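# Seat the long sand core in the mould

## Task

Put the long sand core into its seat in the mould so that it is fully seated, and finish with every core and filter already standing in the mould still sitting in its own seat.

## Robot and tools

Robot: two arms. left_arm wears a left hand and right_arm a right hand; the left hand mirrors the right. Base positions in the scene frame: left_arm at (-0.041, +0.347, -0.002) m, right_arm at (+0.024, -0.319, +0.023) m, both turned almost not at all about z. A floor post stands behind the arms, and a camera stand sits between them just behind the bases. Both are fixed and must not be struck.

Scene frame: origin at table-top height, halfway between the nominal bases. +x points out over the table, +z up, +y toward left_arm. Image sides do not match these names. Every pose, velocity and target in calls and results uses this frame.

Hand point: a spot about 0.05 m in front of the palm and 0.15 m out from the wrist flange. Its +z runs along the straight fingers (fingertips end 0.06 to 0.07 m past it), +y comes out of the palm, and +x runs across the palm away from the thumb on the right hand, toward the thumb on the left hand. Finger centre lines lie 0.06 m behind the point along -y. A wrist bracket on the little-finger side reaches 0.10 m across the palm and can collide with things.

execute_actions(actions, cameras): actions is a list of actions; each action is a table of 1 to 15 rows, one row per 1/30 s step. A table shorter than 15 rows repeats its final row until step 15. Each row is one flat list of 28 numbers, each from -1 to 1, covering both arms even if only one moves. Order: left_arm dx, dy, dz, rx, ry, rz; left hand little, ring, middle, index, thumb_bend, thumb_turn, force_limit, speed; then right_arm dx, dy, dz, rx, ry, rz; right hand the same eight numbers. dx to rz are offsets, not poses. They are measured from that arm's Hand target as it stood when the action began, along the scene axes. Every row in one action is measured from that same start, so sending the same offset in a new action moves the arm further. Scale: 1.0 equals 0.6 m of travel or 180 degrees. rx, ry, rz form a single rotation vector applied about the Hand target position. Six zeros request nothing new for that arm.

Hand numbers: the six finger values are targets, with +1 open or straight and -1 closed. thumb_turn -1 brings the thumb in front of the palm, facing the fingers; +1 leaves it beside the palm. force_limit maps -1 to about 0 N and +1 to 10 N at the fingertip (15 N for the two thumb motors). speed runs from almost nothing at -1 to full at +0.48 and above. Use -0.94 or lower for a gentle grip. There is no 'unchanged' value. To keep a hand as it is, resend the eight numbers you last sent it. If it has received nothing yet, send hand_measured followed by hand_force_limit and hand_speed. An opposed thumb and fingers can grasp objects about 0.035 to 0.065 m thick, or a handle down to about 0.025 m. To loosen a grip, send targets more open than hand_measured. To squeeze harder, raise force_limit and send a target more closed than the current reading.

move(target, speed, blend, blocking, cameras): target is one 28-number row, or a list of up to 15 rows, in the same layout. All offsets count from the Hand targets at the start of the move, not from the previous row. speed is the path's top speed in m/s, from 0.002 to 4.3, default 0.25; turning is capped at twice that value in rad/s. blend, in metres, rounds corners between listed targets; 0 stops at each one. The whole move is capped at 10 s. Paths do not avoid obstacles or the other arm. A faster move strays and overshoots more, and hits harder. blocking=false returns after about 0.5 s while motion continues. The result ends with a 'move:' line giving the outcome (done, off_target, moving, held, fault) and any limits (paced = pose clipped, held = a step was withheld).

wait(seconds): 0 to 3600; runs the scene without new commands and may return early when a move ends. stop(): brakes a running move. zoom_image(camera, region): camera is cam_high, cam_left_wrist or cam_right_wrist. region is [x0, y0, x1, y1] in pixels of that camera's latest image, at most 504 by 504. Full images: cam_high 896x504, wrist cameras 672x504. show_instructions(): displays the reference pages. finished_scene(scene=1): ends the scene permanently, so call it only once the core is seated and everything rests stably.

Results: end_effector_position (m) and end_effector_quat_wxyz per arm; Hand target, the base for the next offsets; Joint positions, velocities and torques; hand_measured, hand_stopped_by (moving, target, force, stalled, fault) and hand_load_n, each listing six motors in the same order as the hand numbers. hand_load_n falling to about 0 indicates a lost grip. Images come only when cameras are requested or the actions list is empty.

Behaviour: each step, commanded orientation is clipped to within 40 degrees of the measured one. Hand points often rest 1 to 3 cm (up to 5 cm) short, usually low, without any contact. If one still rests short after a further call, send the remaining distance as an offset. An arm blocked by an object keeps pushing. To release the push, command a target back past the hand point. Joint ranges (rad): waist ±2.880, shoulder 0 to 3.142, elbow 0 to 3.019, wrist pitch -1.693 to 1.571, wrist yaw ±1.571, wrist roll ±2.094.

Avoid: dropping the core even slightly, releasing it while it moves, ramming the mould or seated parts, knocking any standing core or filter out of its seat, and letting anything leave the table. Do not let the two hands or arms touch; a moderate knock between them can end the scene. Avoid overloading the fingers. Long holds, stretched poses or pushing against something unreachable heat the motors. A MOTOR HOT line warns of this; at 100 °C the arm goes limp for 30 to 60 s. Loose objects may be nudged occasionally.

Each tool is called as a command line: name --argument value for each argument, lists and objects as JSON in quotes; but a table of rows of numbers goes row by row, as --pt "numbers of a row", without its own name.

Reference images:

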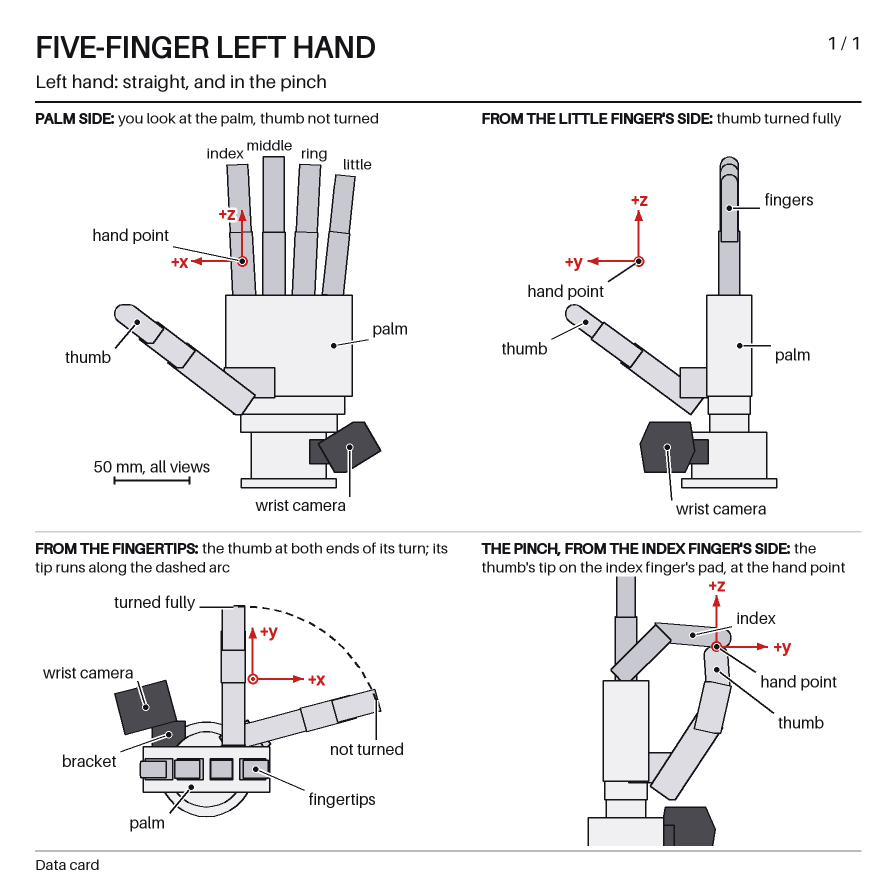

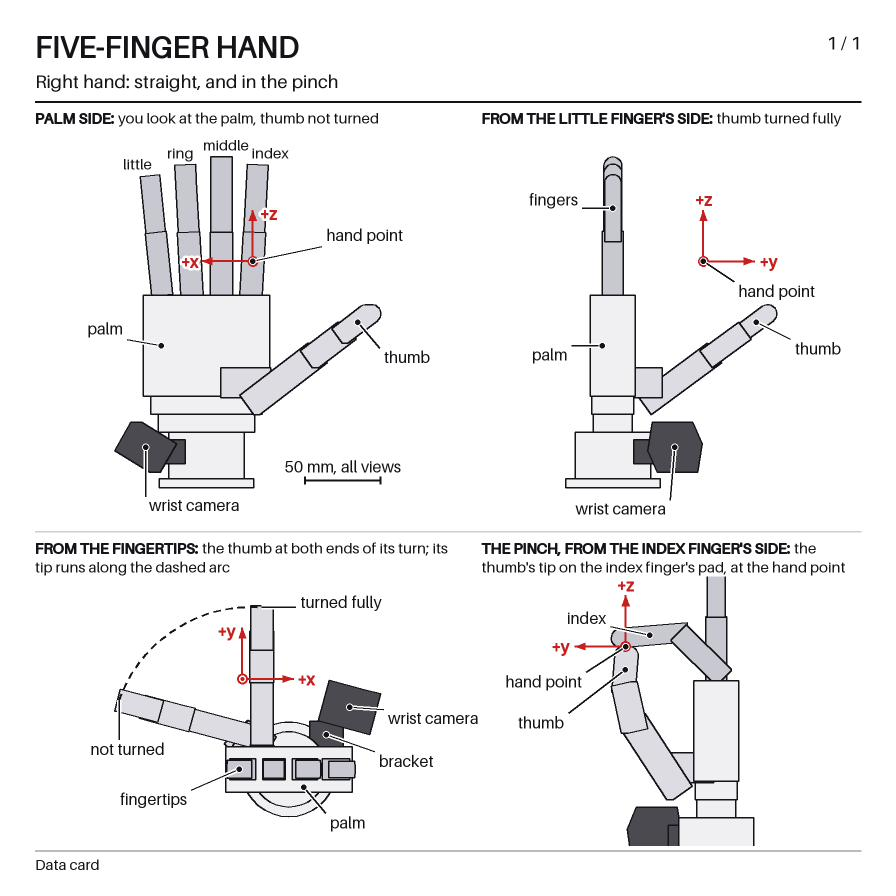

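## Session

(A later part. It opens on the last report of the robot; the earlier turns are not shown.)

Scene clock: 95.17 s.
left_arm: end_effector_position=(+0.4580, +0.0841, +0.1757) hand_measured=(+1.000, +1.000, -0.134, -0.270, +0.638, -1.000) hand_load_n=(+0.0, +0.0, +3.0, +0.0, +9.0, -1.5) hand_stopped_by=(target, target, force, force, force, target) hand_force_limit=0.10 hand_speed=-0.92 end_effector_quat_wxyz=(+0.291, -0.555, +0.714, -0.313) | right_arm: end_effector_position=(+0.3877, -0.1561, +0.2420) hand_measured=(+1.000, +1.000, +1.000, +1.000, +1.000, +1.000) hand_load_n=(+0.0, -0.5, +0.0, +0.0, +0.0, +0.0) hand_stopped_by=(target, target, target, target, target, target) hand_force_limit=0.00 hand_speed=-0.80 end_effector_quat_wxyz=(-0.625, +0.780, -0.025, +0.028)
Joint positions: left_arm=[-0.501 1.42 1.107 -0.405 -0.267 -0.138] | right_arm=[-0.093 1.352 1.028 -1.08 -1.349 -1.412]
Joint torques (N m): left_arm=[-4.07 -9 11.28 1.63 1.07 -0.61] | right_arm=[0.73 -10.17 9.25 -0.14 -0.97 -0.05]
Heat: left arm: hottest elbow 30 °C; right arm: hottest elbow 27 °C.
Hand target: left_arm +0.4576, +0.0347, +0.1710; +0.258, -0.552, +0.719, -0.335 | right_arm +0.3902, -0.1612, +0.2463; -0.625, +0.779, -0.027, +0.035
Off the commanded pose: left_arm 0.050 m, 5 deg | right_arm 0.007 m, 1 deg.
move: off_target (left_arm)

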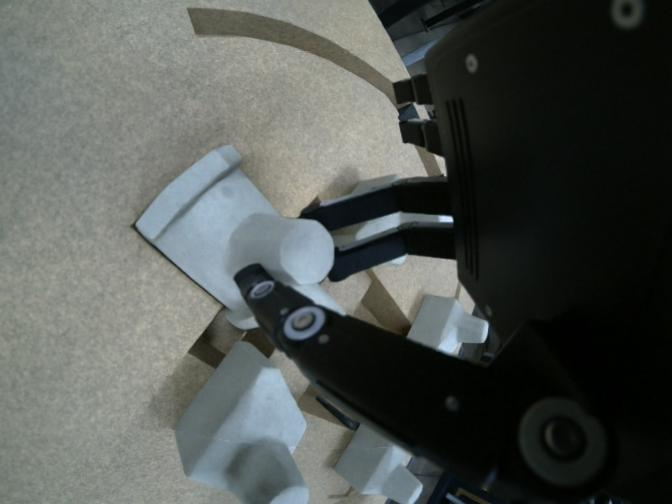

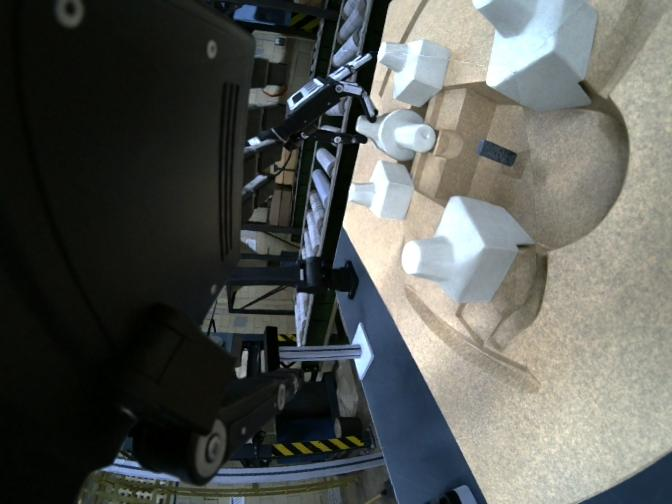

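move --target '[0,0.0767,0.0067,0,0,0,1,1,-0.52,-0.62,0.2,-1,0.1,-0.92,0,0,0,0,0,0,1,1,1,1,1,1,0,-0.8]' --speed 0.1 --cameras '["all"]'

Scene clock: 97.53 s.
left_arm: end_effector_position=(+0.4587, +0.0863, +0.1776) hand_measured=(+1.000, +1.000, -0.134, -0.270, +0.638, -1.000) hand_load_n=(+0.0, +0.0, +3.5, +1.5, +9.0, +0.0) hand_stopped_by=(target, target, force, force, force, target) hand_force_limit=0.10 hand_speed=-0.92 end_effector_quat_wxyz=(+0.266, -0.550, +0.721, -0.328) | right_arm: end_effector_position=(+0.3877, -0.1561, +0.2420) hand_measured=(+1.000, +1.000, +1.000, +1.000, +1.000, +1.000) hand_load_n=(+0.0, +0.0, -0.5, +0.0, +0.0, +0.0) hand_stopped_by=(target, target, target, target, target, target) hand_force_limit=0.00 hand_speed=-0.80 end_effector_quat_wxyz=(-0.625, +0.780, -0.025, +0.028)
Joint positions: left_arm=[-0.469 1.415 1.107 -0.405 -0.183 -0.126] | right_arm=[-0.093 1.352 1.028 -1.08 -1.349 -1.412]
Joint torques (N m): left_arm=[-0.09 -12.98 7.91 1.87 0.4 -0.22] | right_arm=[0.5 -9.47 9.24 -0.17 -0.96 -0.06]
Heat: left arm: hottest elbow 31 °C; right arm: hottest elbow 27 °C.
Hand target: left_arm +0.4576, +0.0806, +0.1751; +0.258, -0.552, +0.719, -0.335 | right_arm +0.3902, -0.1612, +0.2463; -0.625, +0.779, -0.027, +0.035
Off the commanded pose: left_arm 0.006 m, 1 deg | right_arm 0.007 m, 1 deg.
move: done

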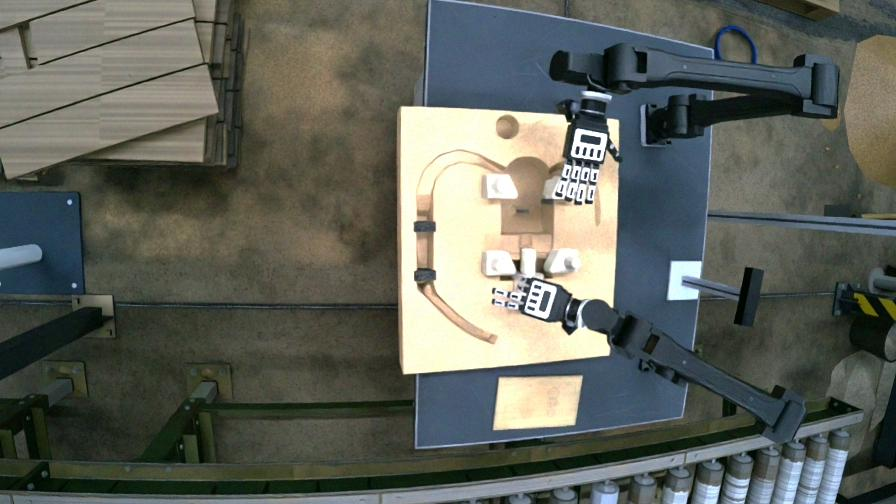

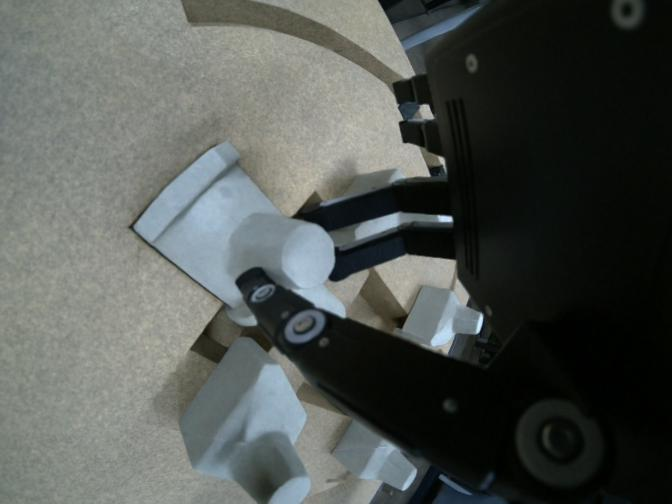

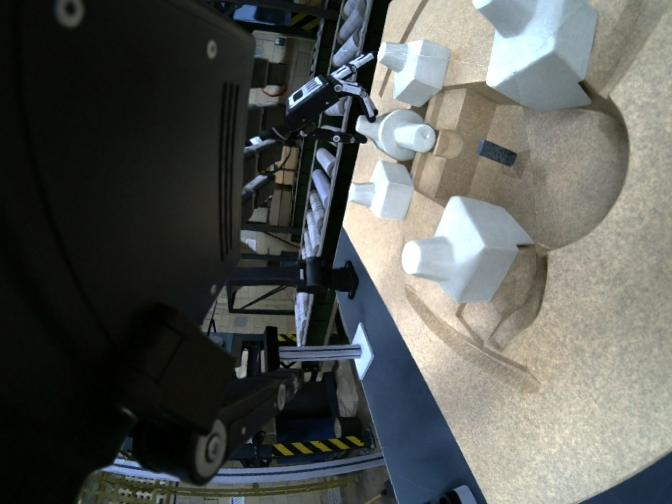

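zoom_image --camera "cam_left_wrist" --region '[110, 110, 370, 370]'

zoom_image --camera "cam_right_wrist" --region '[340, 50, 540, 200]'

Scaled by 1.938 from the camera's image (finer frame: 960x720).

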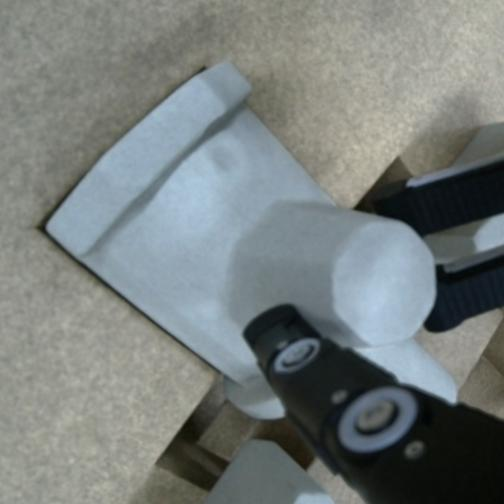

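Scaled by 2.520 from the camera's image (finer frame: 960x720).

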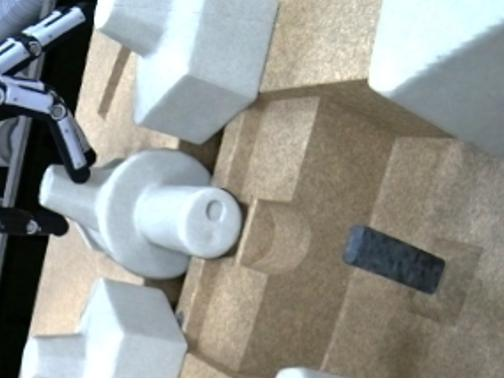

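move --pt "0 0 0 0 0 0 1 1 0.25 0.25 0.8 -1 0.1 -0.3 0 0 0 0 0 0 1 1 1 1 1 1 0 -0.8" --pt "0 0.0 0.2 0 0 0 1 1 0.25 0.25 0.8 -1 0.1 -0.3 0 0 0 0 0 0 1 1 1 1 1 1 0 -0.8" --pt "-0.1 0.2 0.25 0 0 0 1 1 0.25 0.25 0.8 -1 0.1 -0.3 0 0 0 0 0 0 1 1 1 1 1 1 0 -0.8" --speed 0.2 --cameras '["all"]'

zoom_image --camera "cam_right_wrist" --region '[340, 60, 480, 200]'

zoom_image --camera "cam_high" --region '[480, 220, 600, 330]'

Scene clock: 102.20 s.
left_arm: end_effector_position=(+0.4005, +0.1973, +0.3334) hand_measured=(+1.000, +1.000, +0.250, +0.250, +0.800, -1.000) hand_load_n=(+0.0, +0.0, +0.0, +0.0, +0.0, +0.0) hand_stopped_by=(target, target, target, target, target, target) hand_force_limit=0.10 hand_speed=-0.30 end_effector_quat_wxyz=(+0.262, -0.552, +0.714, -0.343) | right_arm: end_effector_position=(+0.3877, -0.1561, +0.2420) hand_measured=(+1.000, +1.000, +1.000, +1.000, +1.000, +1.000) hand_load_n=(+0.0, +0.0, +0.0, +0.0, +0.0, +0.0) hand_stopped_by=(target, target, target, target, target, target) hand_force_limit=0.00 hand_speed=-0.80 end_effector_quat_wxyz=(-0.625, +0.780, -0.025, +0.028)
Joint positions: left_arm=[-0.251 1.112 1.243 -0.809 0.003 -0.005] | right_arm=[-0.093 1.352 1.028 -1.08 -1.349 -1.412]
Joint torques (N m): left_arm=[0.44 -8.76 7.86 1.28 0.06 0.01] | right_arm=[0.5 -9.41 8.91 -0.28 -1 -0.02]
Heat: left arm: hottest elbow 31 °C; right arm: hottest elbow 27 °C.
Hand target: left_arm +0.3975, +0.2006, +0.3250; +0.258, -0.552, +0.719, -0.335 | right_arm +0.3902, -0.1612, +0.2463; -0.625, +0.779, -0.027, +0.035
Off the commanded pose: left_arm 0.009 m, 1 deg | right_arm 0.007 m, 1 deg.
move: done

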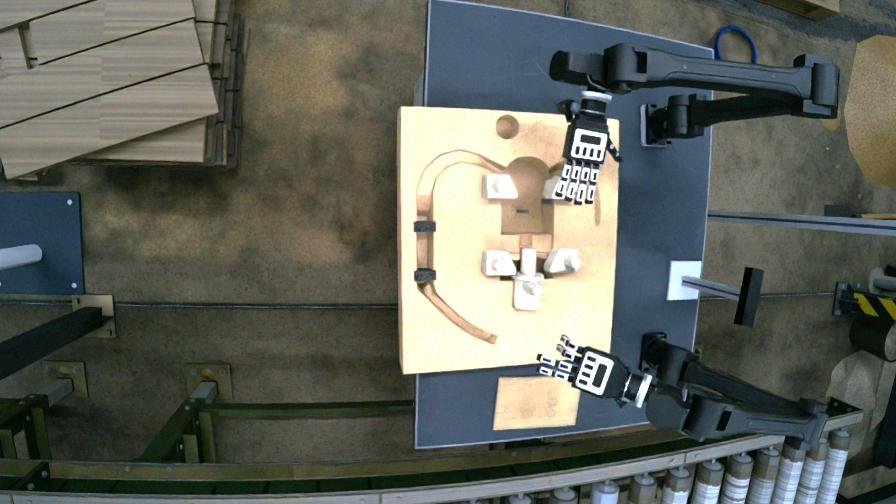

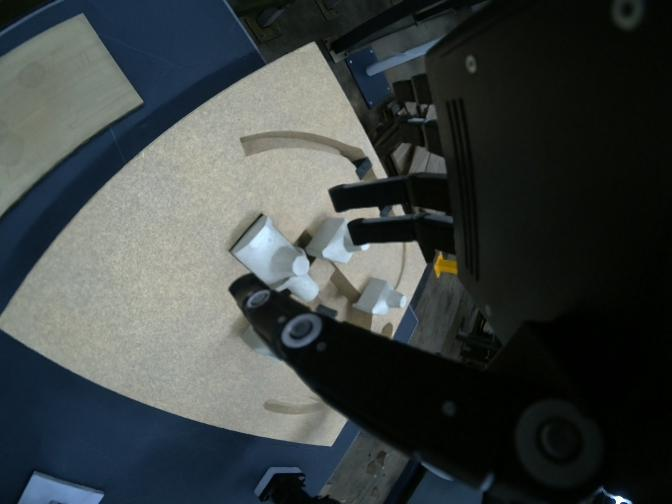

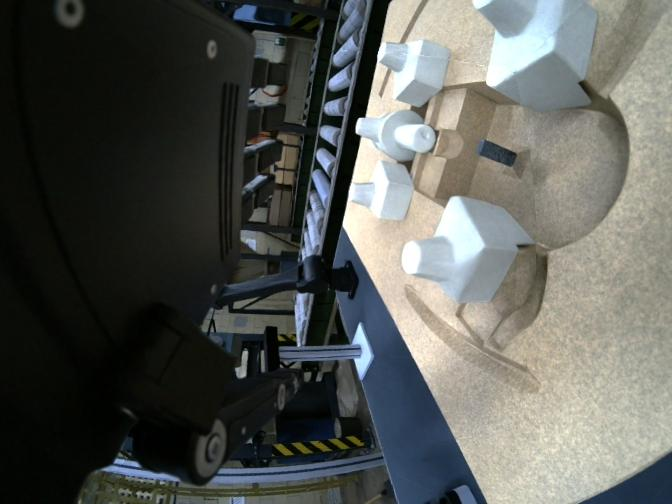

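Scaled by 3.600 from the camera's image (finer frame: 960x720).

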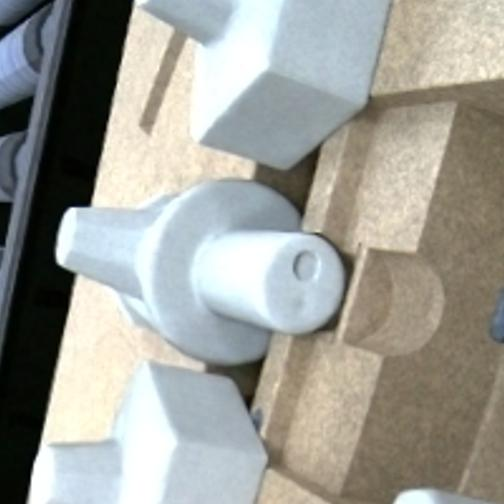

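Scaled by 4.200.

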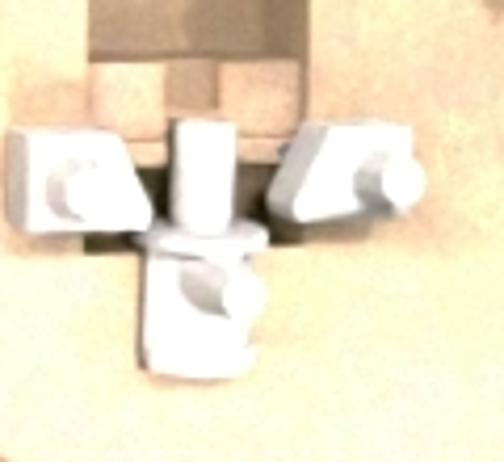

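zoom_image --camera "cam_left_wrist" --region '[210, 190, 350, 330]'

zoom_image --camera "cam_high" --region '[505, 240, 555, 320]'

Scaled by 3.600 from the camera's image (finer frame: 960x720).

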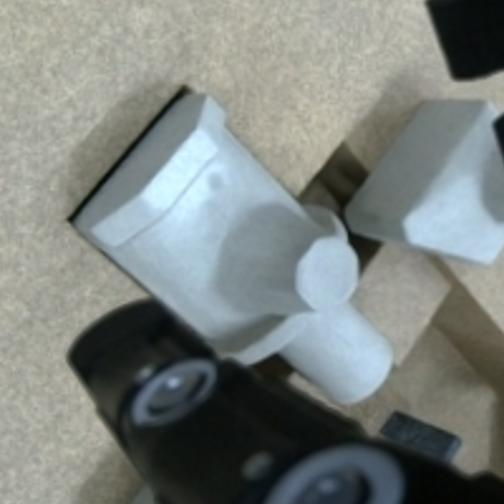

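Scaled by 6.300.

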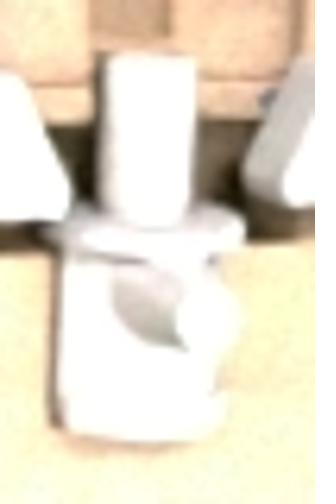

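move --target '[0,0,0,0,0,0,1,1,0.25,0.25,0.8,-1,0.1,-0.3,0,0.1333,-0.03,0,0,0,1,1,1,1,1,1,0,-0.8]' --speed 0.2 --cameras '["cam_right_wrist"]'

Scene clock: 105.63 s.
left_arm: end_effector_position=(+0.4005, +0.1974, +0.3334) hand_measured=(+1.000, +1.000, +0.250, +0.250, +0.800, -1.000) hand_load_n=(+0.0, +0.0, +0.0, +0.0, +0.0, +0.0) hand_stopped_by=(target, target, target, target, target, target) hand_force_limit=0.10 hand_speed=-0.30 end_effector_quat_wxyz=(+0.262, -0.551, +0.714, -0.343) | right_arm: end_effector_position=(+0.3885, -0.0807, +0.2230) hand_measured=(+1.000, +1.000, +1.000, +1.000, +1.000, +1.000) hand_load_n=(+0.0, +0.0, +0.0, +0.0, +0.0, +0.0) hand_stopped_by=(target, target, target, target, target, target) hand_force_limit=0.00 hand_speed=-0.80 end_effector_quat_wxyz=(-0.623, +0.781, -0.031, +0.025)
Joint positions: left_arm=[-0.251 1.112 1.243 -0.809 0.003 -0.004] | right_arm=[0.104 1.299 0.865 -0.331 -1.246 -0.739]
Joint torques (N m): left_arm=[0.44 -8.76 7.84 1.28 0.05 0] | right_arm=[1.14 -9.7 8.79 1.44 -0.53 0.11]
Heat: left arm: hottest elbow 31 °C; right arm: hottest elbow 27 °C.
Hand target: left_arm +0.3975, +0.2007, +0.3250; +0.258, -0.552, +0.719, -0.335 | right_arm +0.3902, -0.0814, +0.2282; -0.625, +0.779, -0.028, +0.035
Off the commanded pose: left_arm 0.009 m, 1 deg | right_arm 0.006 m, 1 deg.
move: done

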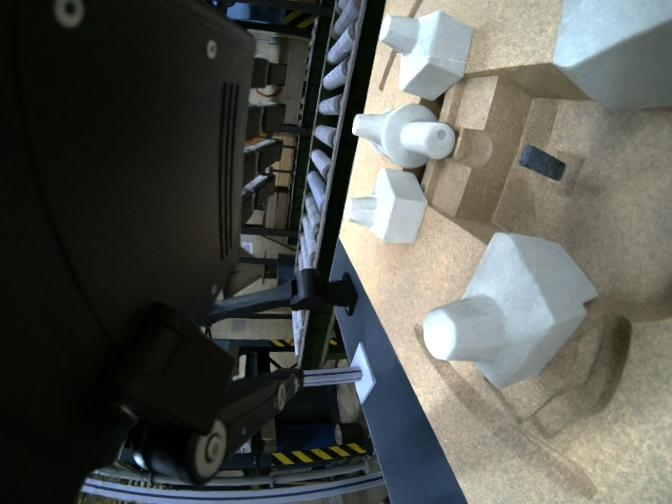

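zoom_image --camera "cam_right_wrist" --region '[350, 70, 510, 230]'

zoom_image --camera "cam_right_wrist" --region '[380, 90, 460, 170]'

zoom_image --camera "cam_right_wrist" --region '[400, 150, 460, 210]'

Scaled by 3.150 from the camera's image (finer frame: 960x720).

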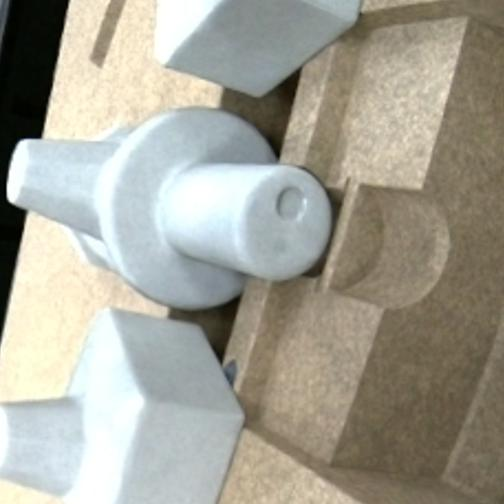

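Scaled by 6.300 from the camera's image (finer frame: 960x720).

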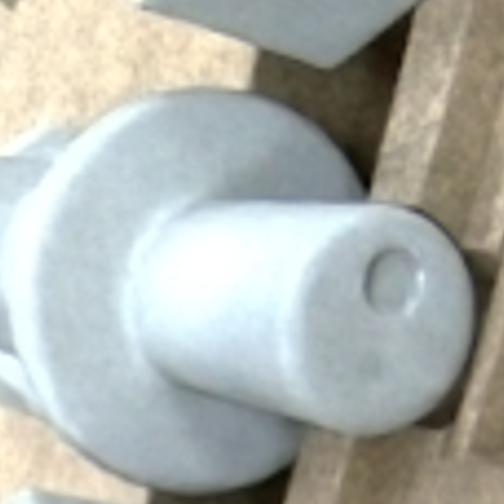

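Scaled by 8.400 from the camera's image (finer frame: 960x720).

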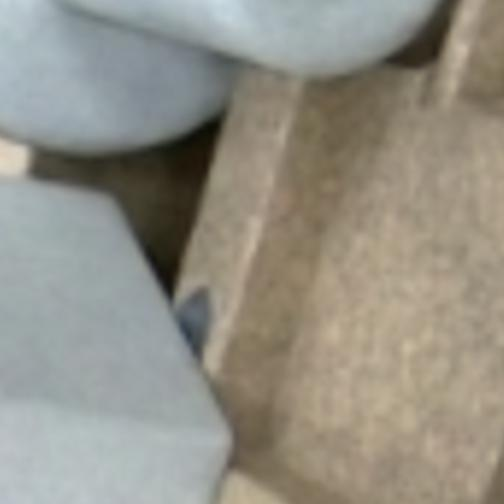

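move --target '[0.08,-0.03,-0.18,0,0,0,1,1,0.25,0.25,1,1,0.1,-0.3,0,0,0,0,0,0,1,1,1,1,1,1,0,-0.8]' --speed 0.2 --cameras '["cam_left_wrist"]'

Scene clock: 112.03 s.
left_arm: end_effector_position=(+0.4452, +0.1868, +0.2167) hand_measured=(+1.000, +1.000, +0.250, +0.250, +1.000, +1.000) hand_load_n=(+0.0, +0.0, +0.0, +0.0, +0.0, +0.0) hand_stopped_by=(target, target, target, target, target, target) hand_force_limit=0.10 hand_speed=-0.30 end_effector_quat_wxyz=(+0.255, -0.557, +0.719, -0.330) | right_arm: end_effector_position=(+0.3884, -0.0807, +0.2230) hand_measured=(+1.000, +1.000, +1.000, +1.000, +1.000, +1.000) hand_load_n=(+0.0, +0.0, +0.0, +0.0, +0.0, -0.5) hand_stopped_by=(target, target, target, target, target, target) hand_force_limit=0.00 hand_speed=-0.80 end_effector_quat_wxyz=(-0.623, +0.781, -0.031, +0.025)
Joint positions: left_arm=[-0.251 1.262 1.07 -0.518 -0.003 -0.004] | right_arm=[0.104 1.299 0.865 -0.331 -1.246 -0.738]
Joint torques (N m): left_arm=[-0.56 -11.11 8.09 2.11 -0.1 -0.09] | right_arm=[0.32 -9.47 8.62 1.54 -0.52 0.15]
Heat: left arm: hottest elbow 31 °C; right arm: hottest elbow 27 °C.
Hand target: left_arm +0.4456, +0.1826, +0.2170; +0.258, -0.552, +0.719, -0.335 | right_arm +0.3902, -0.0814, +0.2282; -0.625, +0.779, -0.027, +0.035
Off the commanded pose: left_arm 0.004 m, 1 deg | right_arm 0.006 m, 1 deg.
move: done

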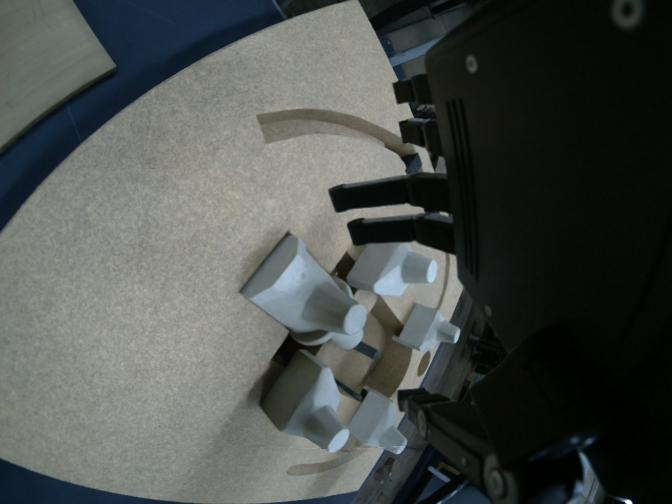

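zoom_image --camera "cam_left_wrist" --region '[230, 220, 370, 360]'

zoom_image --camera "cam_left_wrist" --region '[260, 310, 350, 400]'

zoom_image --camera "cam_left_wrist" --region '[235, 225, 305, 295]'

Scaled by 3.600 from the camera's image (finer frame: 960x720).

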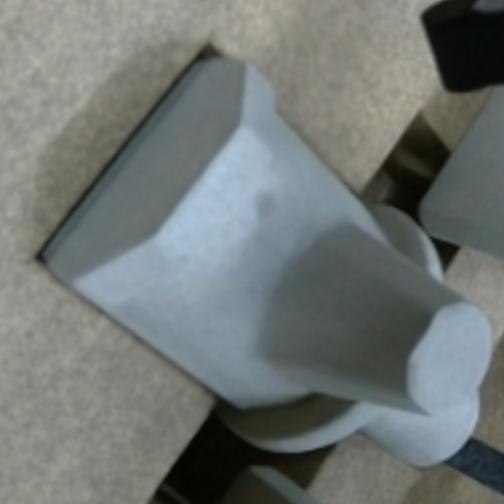

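Scaled by 5.600 from the camera's image (finer frame: 960x720).

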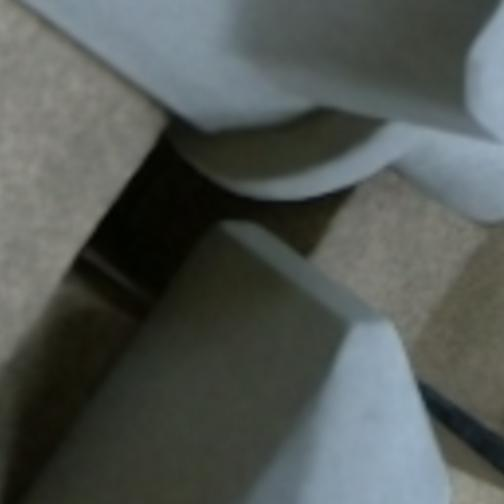

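Scaled by 7.200 from the camera's image (finer frame: 960x720).

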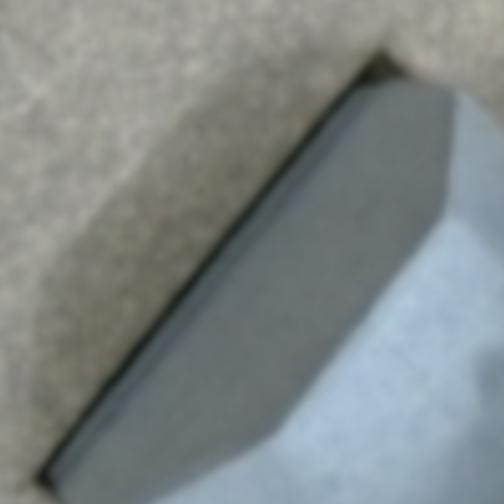

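move --pt "0 0 0.09 0 0 0 1 1 0.25 0.25 0.8 -1 -0.6 -0.3 0 0 0 0 0 0 1 1 1 1 1 1 0 -0.8" --pt "0.01 -0.1625 0.0883 0 0 0 1 1 0.25 0.25 0.8 -1 -0.6 -0.3 0 0 0 0 0 0 1 1 1 1 1 1 0 -0.8" --pt "0.01 -0.1625 -0.0217 0 0 0 1 1 0.25 0.25 0.8 -1 -0.6 -0.3 0 0 0 0 0 0 1 1 1 1 1 1 0 -0.8" --pt "0.01 -0.1675 -0.0817 0 0 0 1 1 0.25 0.25 0.8 -1 -0.6 -0.3 0 0 0 0 0 0 1 1 1 1 1 1 0 -0.8" --speed '[0.2,0.2,0.15,0.08]' --blend '[0.02,0.02,0.005,0]' --cameras '["all"]'

Scene clock: 116.17 s.
left_arm: end_effector_position=(+0.4530, +0.0868, +0.1762) hand_measured=(+1.000, +1.000, +0.250, +0.250, +0.800, -1.000) hand_load_n=(+0.0, +0.0, +0.0, +0.0, +0.0, +0.0) hand_stopped_by=(target, target, target, target, target, target) hand_force_limit=-0.60 hand_speed=-0.30 end_effector_quat_wxyz=(+0.261, -0.551, +0.718, -0.335) | right_arm: end_effector_position=(+0.3884, -0.0807, +0.2230) hand_measured=(+1.000, +1.000, +1.000, +1.000, +1.000, +1.000) hand_load_n=(+0.0, +0.0, -0.5, +0.0, +0.0, +0.0) hand_stopped_by=(target, target, target, target, target, target) hand_force_limit=0.00 hand_speed=-0.80 end_effector_quat_wxyz=(-0.623, +0.781, -0.031, +0.025)
Joint positions: left_arm=[-0.467 1.399 1.083 -0.39 -0.168 -0.135] | right_arm=[0.104 1.299 0.865 -0.331 -1.246 -0.738]
Joint torques (N m): left_arm=[-0.5 -11.99 7.54 2.03 -0.21 -0.15] | right_arm=[0.56 -10.87 8.84 1.46 -0.53 0.12]
Heat: left arm: hottest elbow 31 °C; right arm: hottest elbow 27 °C.
Hand target: left_arm +0.4516, +0.0821, +0.1681; +0.258, -0.552, +0.719, -0.335 | right_arm +0.3902, -0.0814, +0.2282; -0.625, +0.779, -0.027, +0.035
Off the commanded pose: left_arm 0.010 m, 0 deg | right_arm 0.006 m, 1 deg.
move: done

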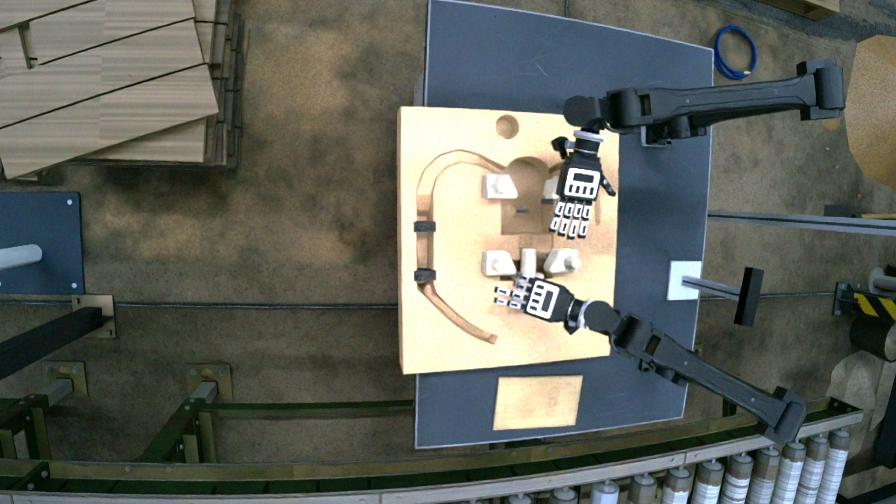

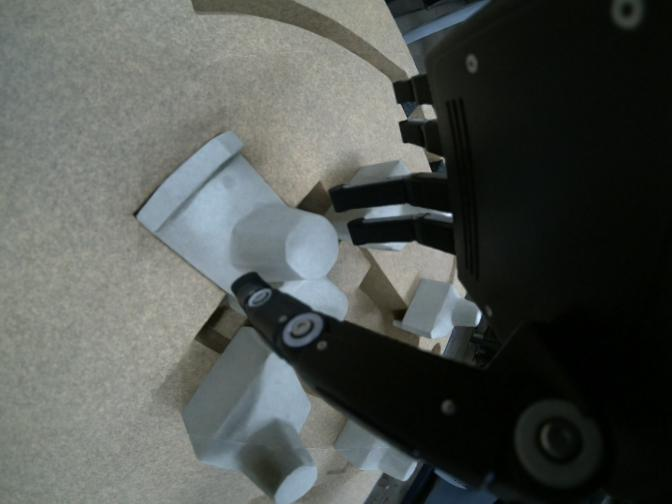

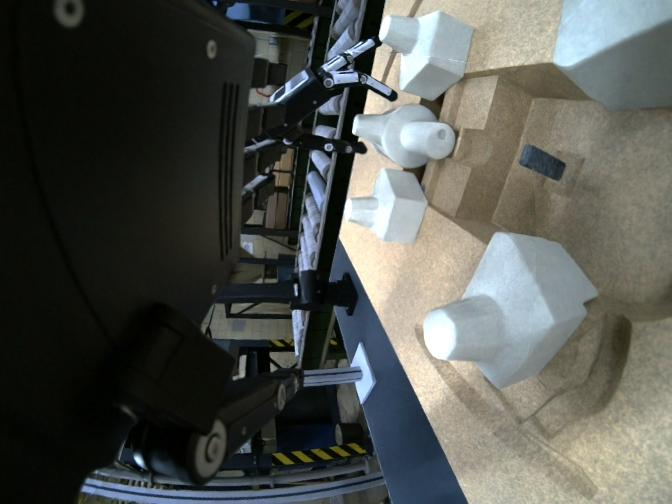

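move --pt "0 0 0 0 0 0 1 1 0.05 0.05 0.7 -1 -0.6 -0.5 0 0 0 0 0 0 1 1 1 1 1 1 0 -0.8" --pt "0 0 0 0 0 0 1 1 -0.52 -0.62 0.2 -1 0.3 -0.92 0 0 0 0 0 0 1 1 1 1 1 1 0 -0.8" --speed 0.1 --cameras '["cam_left_wrist"]'

Scene clock: 118.57 s.
left_arm: end_effector_position=(+0.4531, +0.0868, +0.1760) hand_measured=(+1.000, +1.000, -0.090, -0.262, +0.566, -1.000) hand_load_n=(+0.0, +0.0, +7.0, +7.0, +10.5, +0.0) hand_stopped_by=(target, target, force, force, force, target) hand_force_limit=0.30 hand_speed=-0.92 end_effector_quat_wxyz=(+0.261, -0.552, +0.718, -0.335) | right_arm: end_effector_position=(+0.3884, -0.0807, +0.2230) hand_measured=(+1.000, +1.000, +1.000, +1.000, +1.000, +1.000) hand_load_n=(+0.0, +0.0, +0.0, +0.0, +0.0, +0.0) hand_stopped_by=(target, target, target, target, target, target) hand_force_limit=0.00 hand_speed=-0.80 end_effector_quat_wxyz=(-0.623, +0.781, -0.031, +0.025)
Joint positions: left_arm=[-0.467 1.4 1.083 -0.39 -0.168 -0.136] | right_arm=[0.104 1.299 0.865 -0.331 -1.246 -0.738]
Joint torques (N m): left_arm=[-0.56 -12.16 7.54 2 -0.19 -0.15] | right_arm=[0.85 -10.75 8.77 1.69 -0.51 0.07]
Heat: left arm: hottest elbow 31 °C; right arm: hottest elbow 27 °C.
Hand target: left_arm +0.4517, +0.0820, +0.1683; +0.258, -0.552, +0.719, -0.335 | right_arm +0.3902, -0.0814, +0.2282; -0.625, +0.779, -0.027, +0.035
Off the commanded pose: left_arm 0.009 m, 0 deg | right_arm 0.006 m, 1 deg.
move: done

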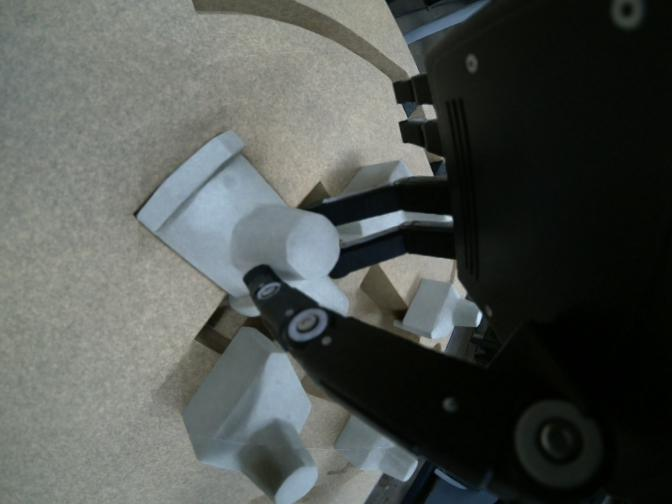

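move --pt "0.02 0 -0.02 0 0 0 1 1 -0.52 -0.62 0.2 -1 0.3 -0.92 0 0 0 0 0 0 1 1 1 1 1 1 0 -0.8" --pt "0.02 0.02 -0.03 0 0 0 1 1 -0.52 -0.62 0.2 -1 0.3 -0.92 0 0 0 0 0 0 1 1 1 1 1 1 0 -0.8" --speed 0.06 --blend 0.003 --cameras '["cam_left_wrist","cam_right_wrist"]'

zoom_image --camera "cam_left_wrist" --region '[110, 110, 370, 370]'

zoom_image --camera "cam_right_wrist" --region '[350, 70, 510, 230]'

Scene clock: 119.87 s.
left_arm: end_effector_position=(+0.4552, +0.0862, +0.1760) hand_measured=(+1.000, +1.000, -0.090, -0.262, +0.568, -1.000) hand_load_n=(+0.0, +0.0, +6.0, +1.0, +9.5, +0.0) hand_stopped_by=(target, target, force, force, force, target) hand_force_limit=0.30 hand_speed=-0.92 end_effector_quat_wxyz=(+0.257, -0.546, +0.717, -0.347) | right_arm: end_effector_position=(+0.3884, -0.0807, +0.2230) hand_measured=(+1.000, +1.000, +1.000, +1.000, +1.000, +1.000) hand_load_n=(+0.0, +0.0, +0.0, +0.0, +0.0, -0.5) hand_stopped_by=(target, target, target, target, target, target) hand_force_limit=0.00 hand_speed=-0.80 end_effector_quat_wxyz=(-0.623, +0.781, -0.031, +0.025)
Joint positions: left_arm=[-0.457 1.397 1.071 -0.359 -0.142 -0.128] | right_arm=[0.104 1.299 0.865 -0.331 -1.246 -0.738]
Joint torques (N m): left_arm=[1.38 -9.58 6.87 2.77 -0.16 -0.01] | right_arm=[1.32 -9.64 8.68 1.78 -0.54 0.03]
Heat: left arm: hottest elbow 31 °C; right arm: hottest elbow 27 °C.
Hand target: left_arm +0.4635, +0.0941, +0.1500; +0.258, -0.552, +0.719, -0.335 | right_arm +0.3902, -0.0814, +0.2282; -0.625, +0.779, -0.027, +0.035
Off the commanded pose: left_arm 0.028 m, 2 deg | right_arm 0.006 m, 1 deg.
move: off_target (left_arm)

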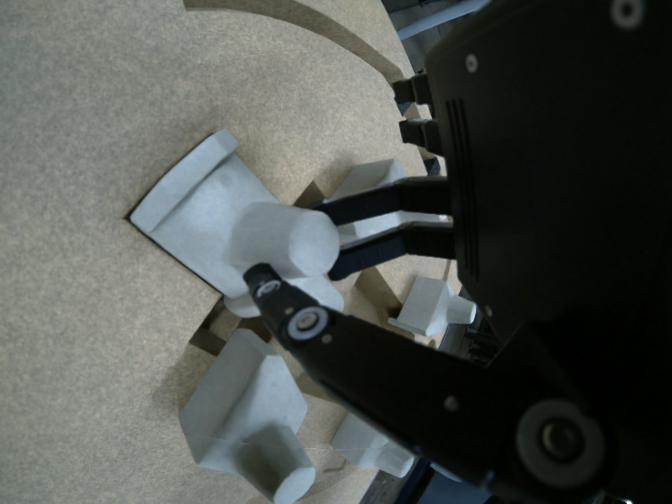

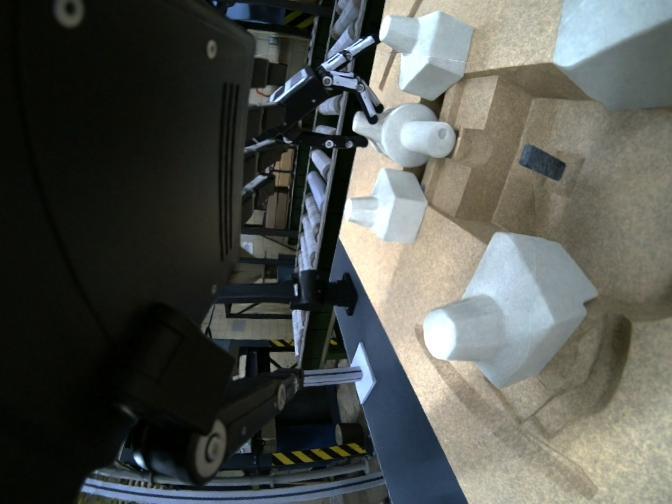

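Scaled by 1.938 from the camera's image (finer frame: 960x720).

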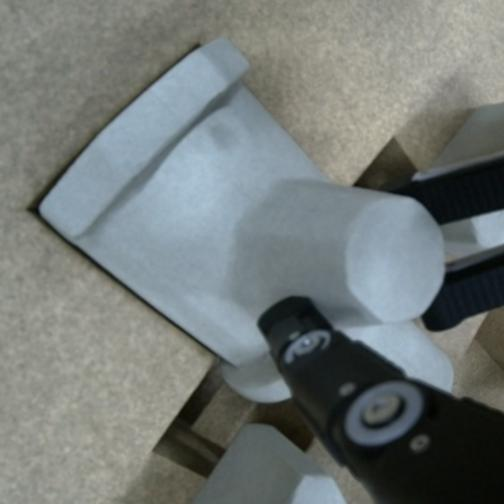

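Scaled by 3.150 from the camera's image (finer frame: 960x720).

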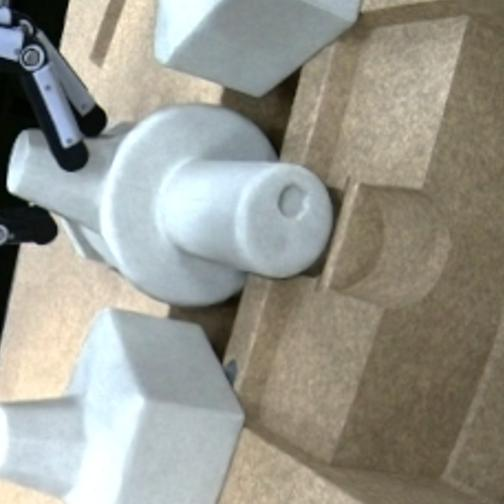

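move --pt "0 0 -0.035 0 0 0.03 1 1 -0.52 -0.62 0.2 -1 0.3 -0.92 0 0 0 0 0 0 1 1 1 1 1 1 0 -0.8" --pt "-0.02 0 -0.035 0 0 -0.03 1 1 -0.52 -0.62 0.2 -1 0.3 -0.92 0 0 0 0 0 0 1 1 1 1 1 1 0 -0.8" --pt "-0.02 -0.0235 -0.035 0 0 0.03 1 1 -0.52 -0.62 0.2 -1 0.3 -0.92 0 0 0 0 0 0 1 1 1 1 1 1 0 -0.8" --pt "0.005 -0.0235 -0.035 0 0 -0.03 1 1 -0.52 -0.62 0.2 -1 0.3 -0.92 0 0 0 0 0 0 1 1 1 1 1 1 0 -0.8" --pt "-0.009 -0.01 -0.035 0 0 0 1 1 -0.52 -0.62 0.2 -1 0.3 -0.92 0 0 0 0 0 0 1 1 1 1 1 1 0 -0.8" --speed 0.08 --blend 0.003 --cameras '["cam_left_wrist","cam_right_wrist"]'

zoom_image --camera "cam_left_wrist" --region '[110, 110, 370, 370]'

zoom_image --camera "cam_right_wrist" --region '[350, 70, 510, 230]'

Scene clock: 129.93 s.
left_arm: end_effector_position=(+0.4547, +0.0857, +0.1774) hand_measured=(+1.000, +1.000, -0.090, -0.262, +0.568, -1.000) hand_load_n=(+0.0, +0.0, +3.0, +0.0, +10.5, -0.5) hand_stopped_by=(target, target, force, force, force, target) hand_force_limit=0.30 hand_speed=-0.92 end_effector_quat_wxyz=(+0.270, -0.540, +0.707, -0.369) | right_arm: end_effector_position=(+0.3884, -0.0807, +0.2230) hand_measured=(+1.000, +1.000, +1.000, +1.000, +1.000, +1.000) hand_load_n=(+0.0, +0.0, +0.0, +0.0, +0.0, +0.0) hand_stopped_by=(target, target, target, target, target, target) hand_force_limit=0.00 hand_speed=-0.80 end_effector_quat_wxyz=(-0.623, +0.781, -0.031, +0.025)
Joint positions: left_arm=[-0.46 1.374 1.024 -0.279 -0.146 -0.126] | right_arm=[0.104 1.299 0.865 -0.331 -1.246 -0.738]
Joint torques (N m): left_arm=[0.26 -6.48 6.99 1.99 -0.48 -0.13] | right_arm=[0.91 -10.11 8.9 1.84 -0.58 0.12]
Heat: left arm: hottest elbow 30 °C; right arm: hottest elbow 27 °C.
Hand target: left_arm +0.4583, +0.0880, +0.1293; +0.258, -0.552, +0.719, -0.335 | right_arm +0.3902, -0.0814, +0.2282; -0.625, +0.779, -0.027, +0.035
Off the commanded pose: left_arm 0.049 m, 5 deg | right_arm 0.006 m, 1 deg.
move: off_target (left_arm)

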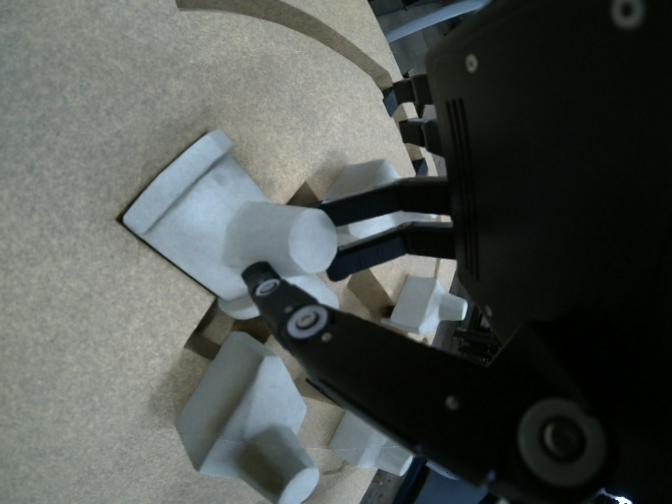

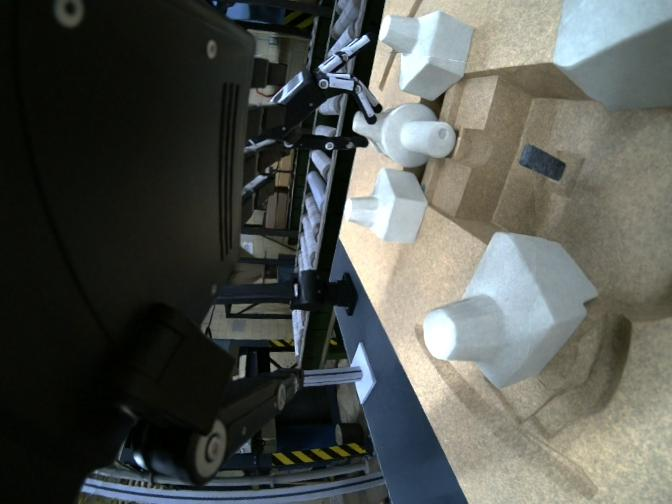

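Scaled by 1.938 from the camera's image (finer frame: 960x720).

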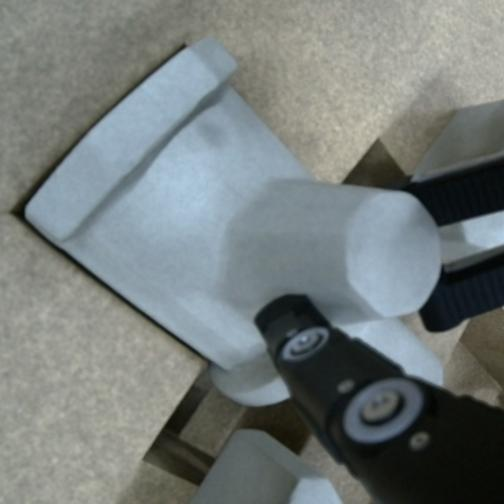

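Scaled by 3.150 from the camera's image (finer frame: 960x720).

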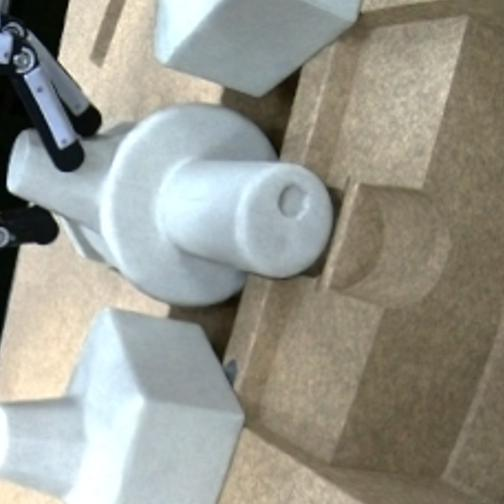

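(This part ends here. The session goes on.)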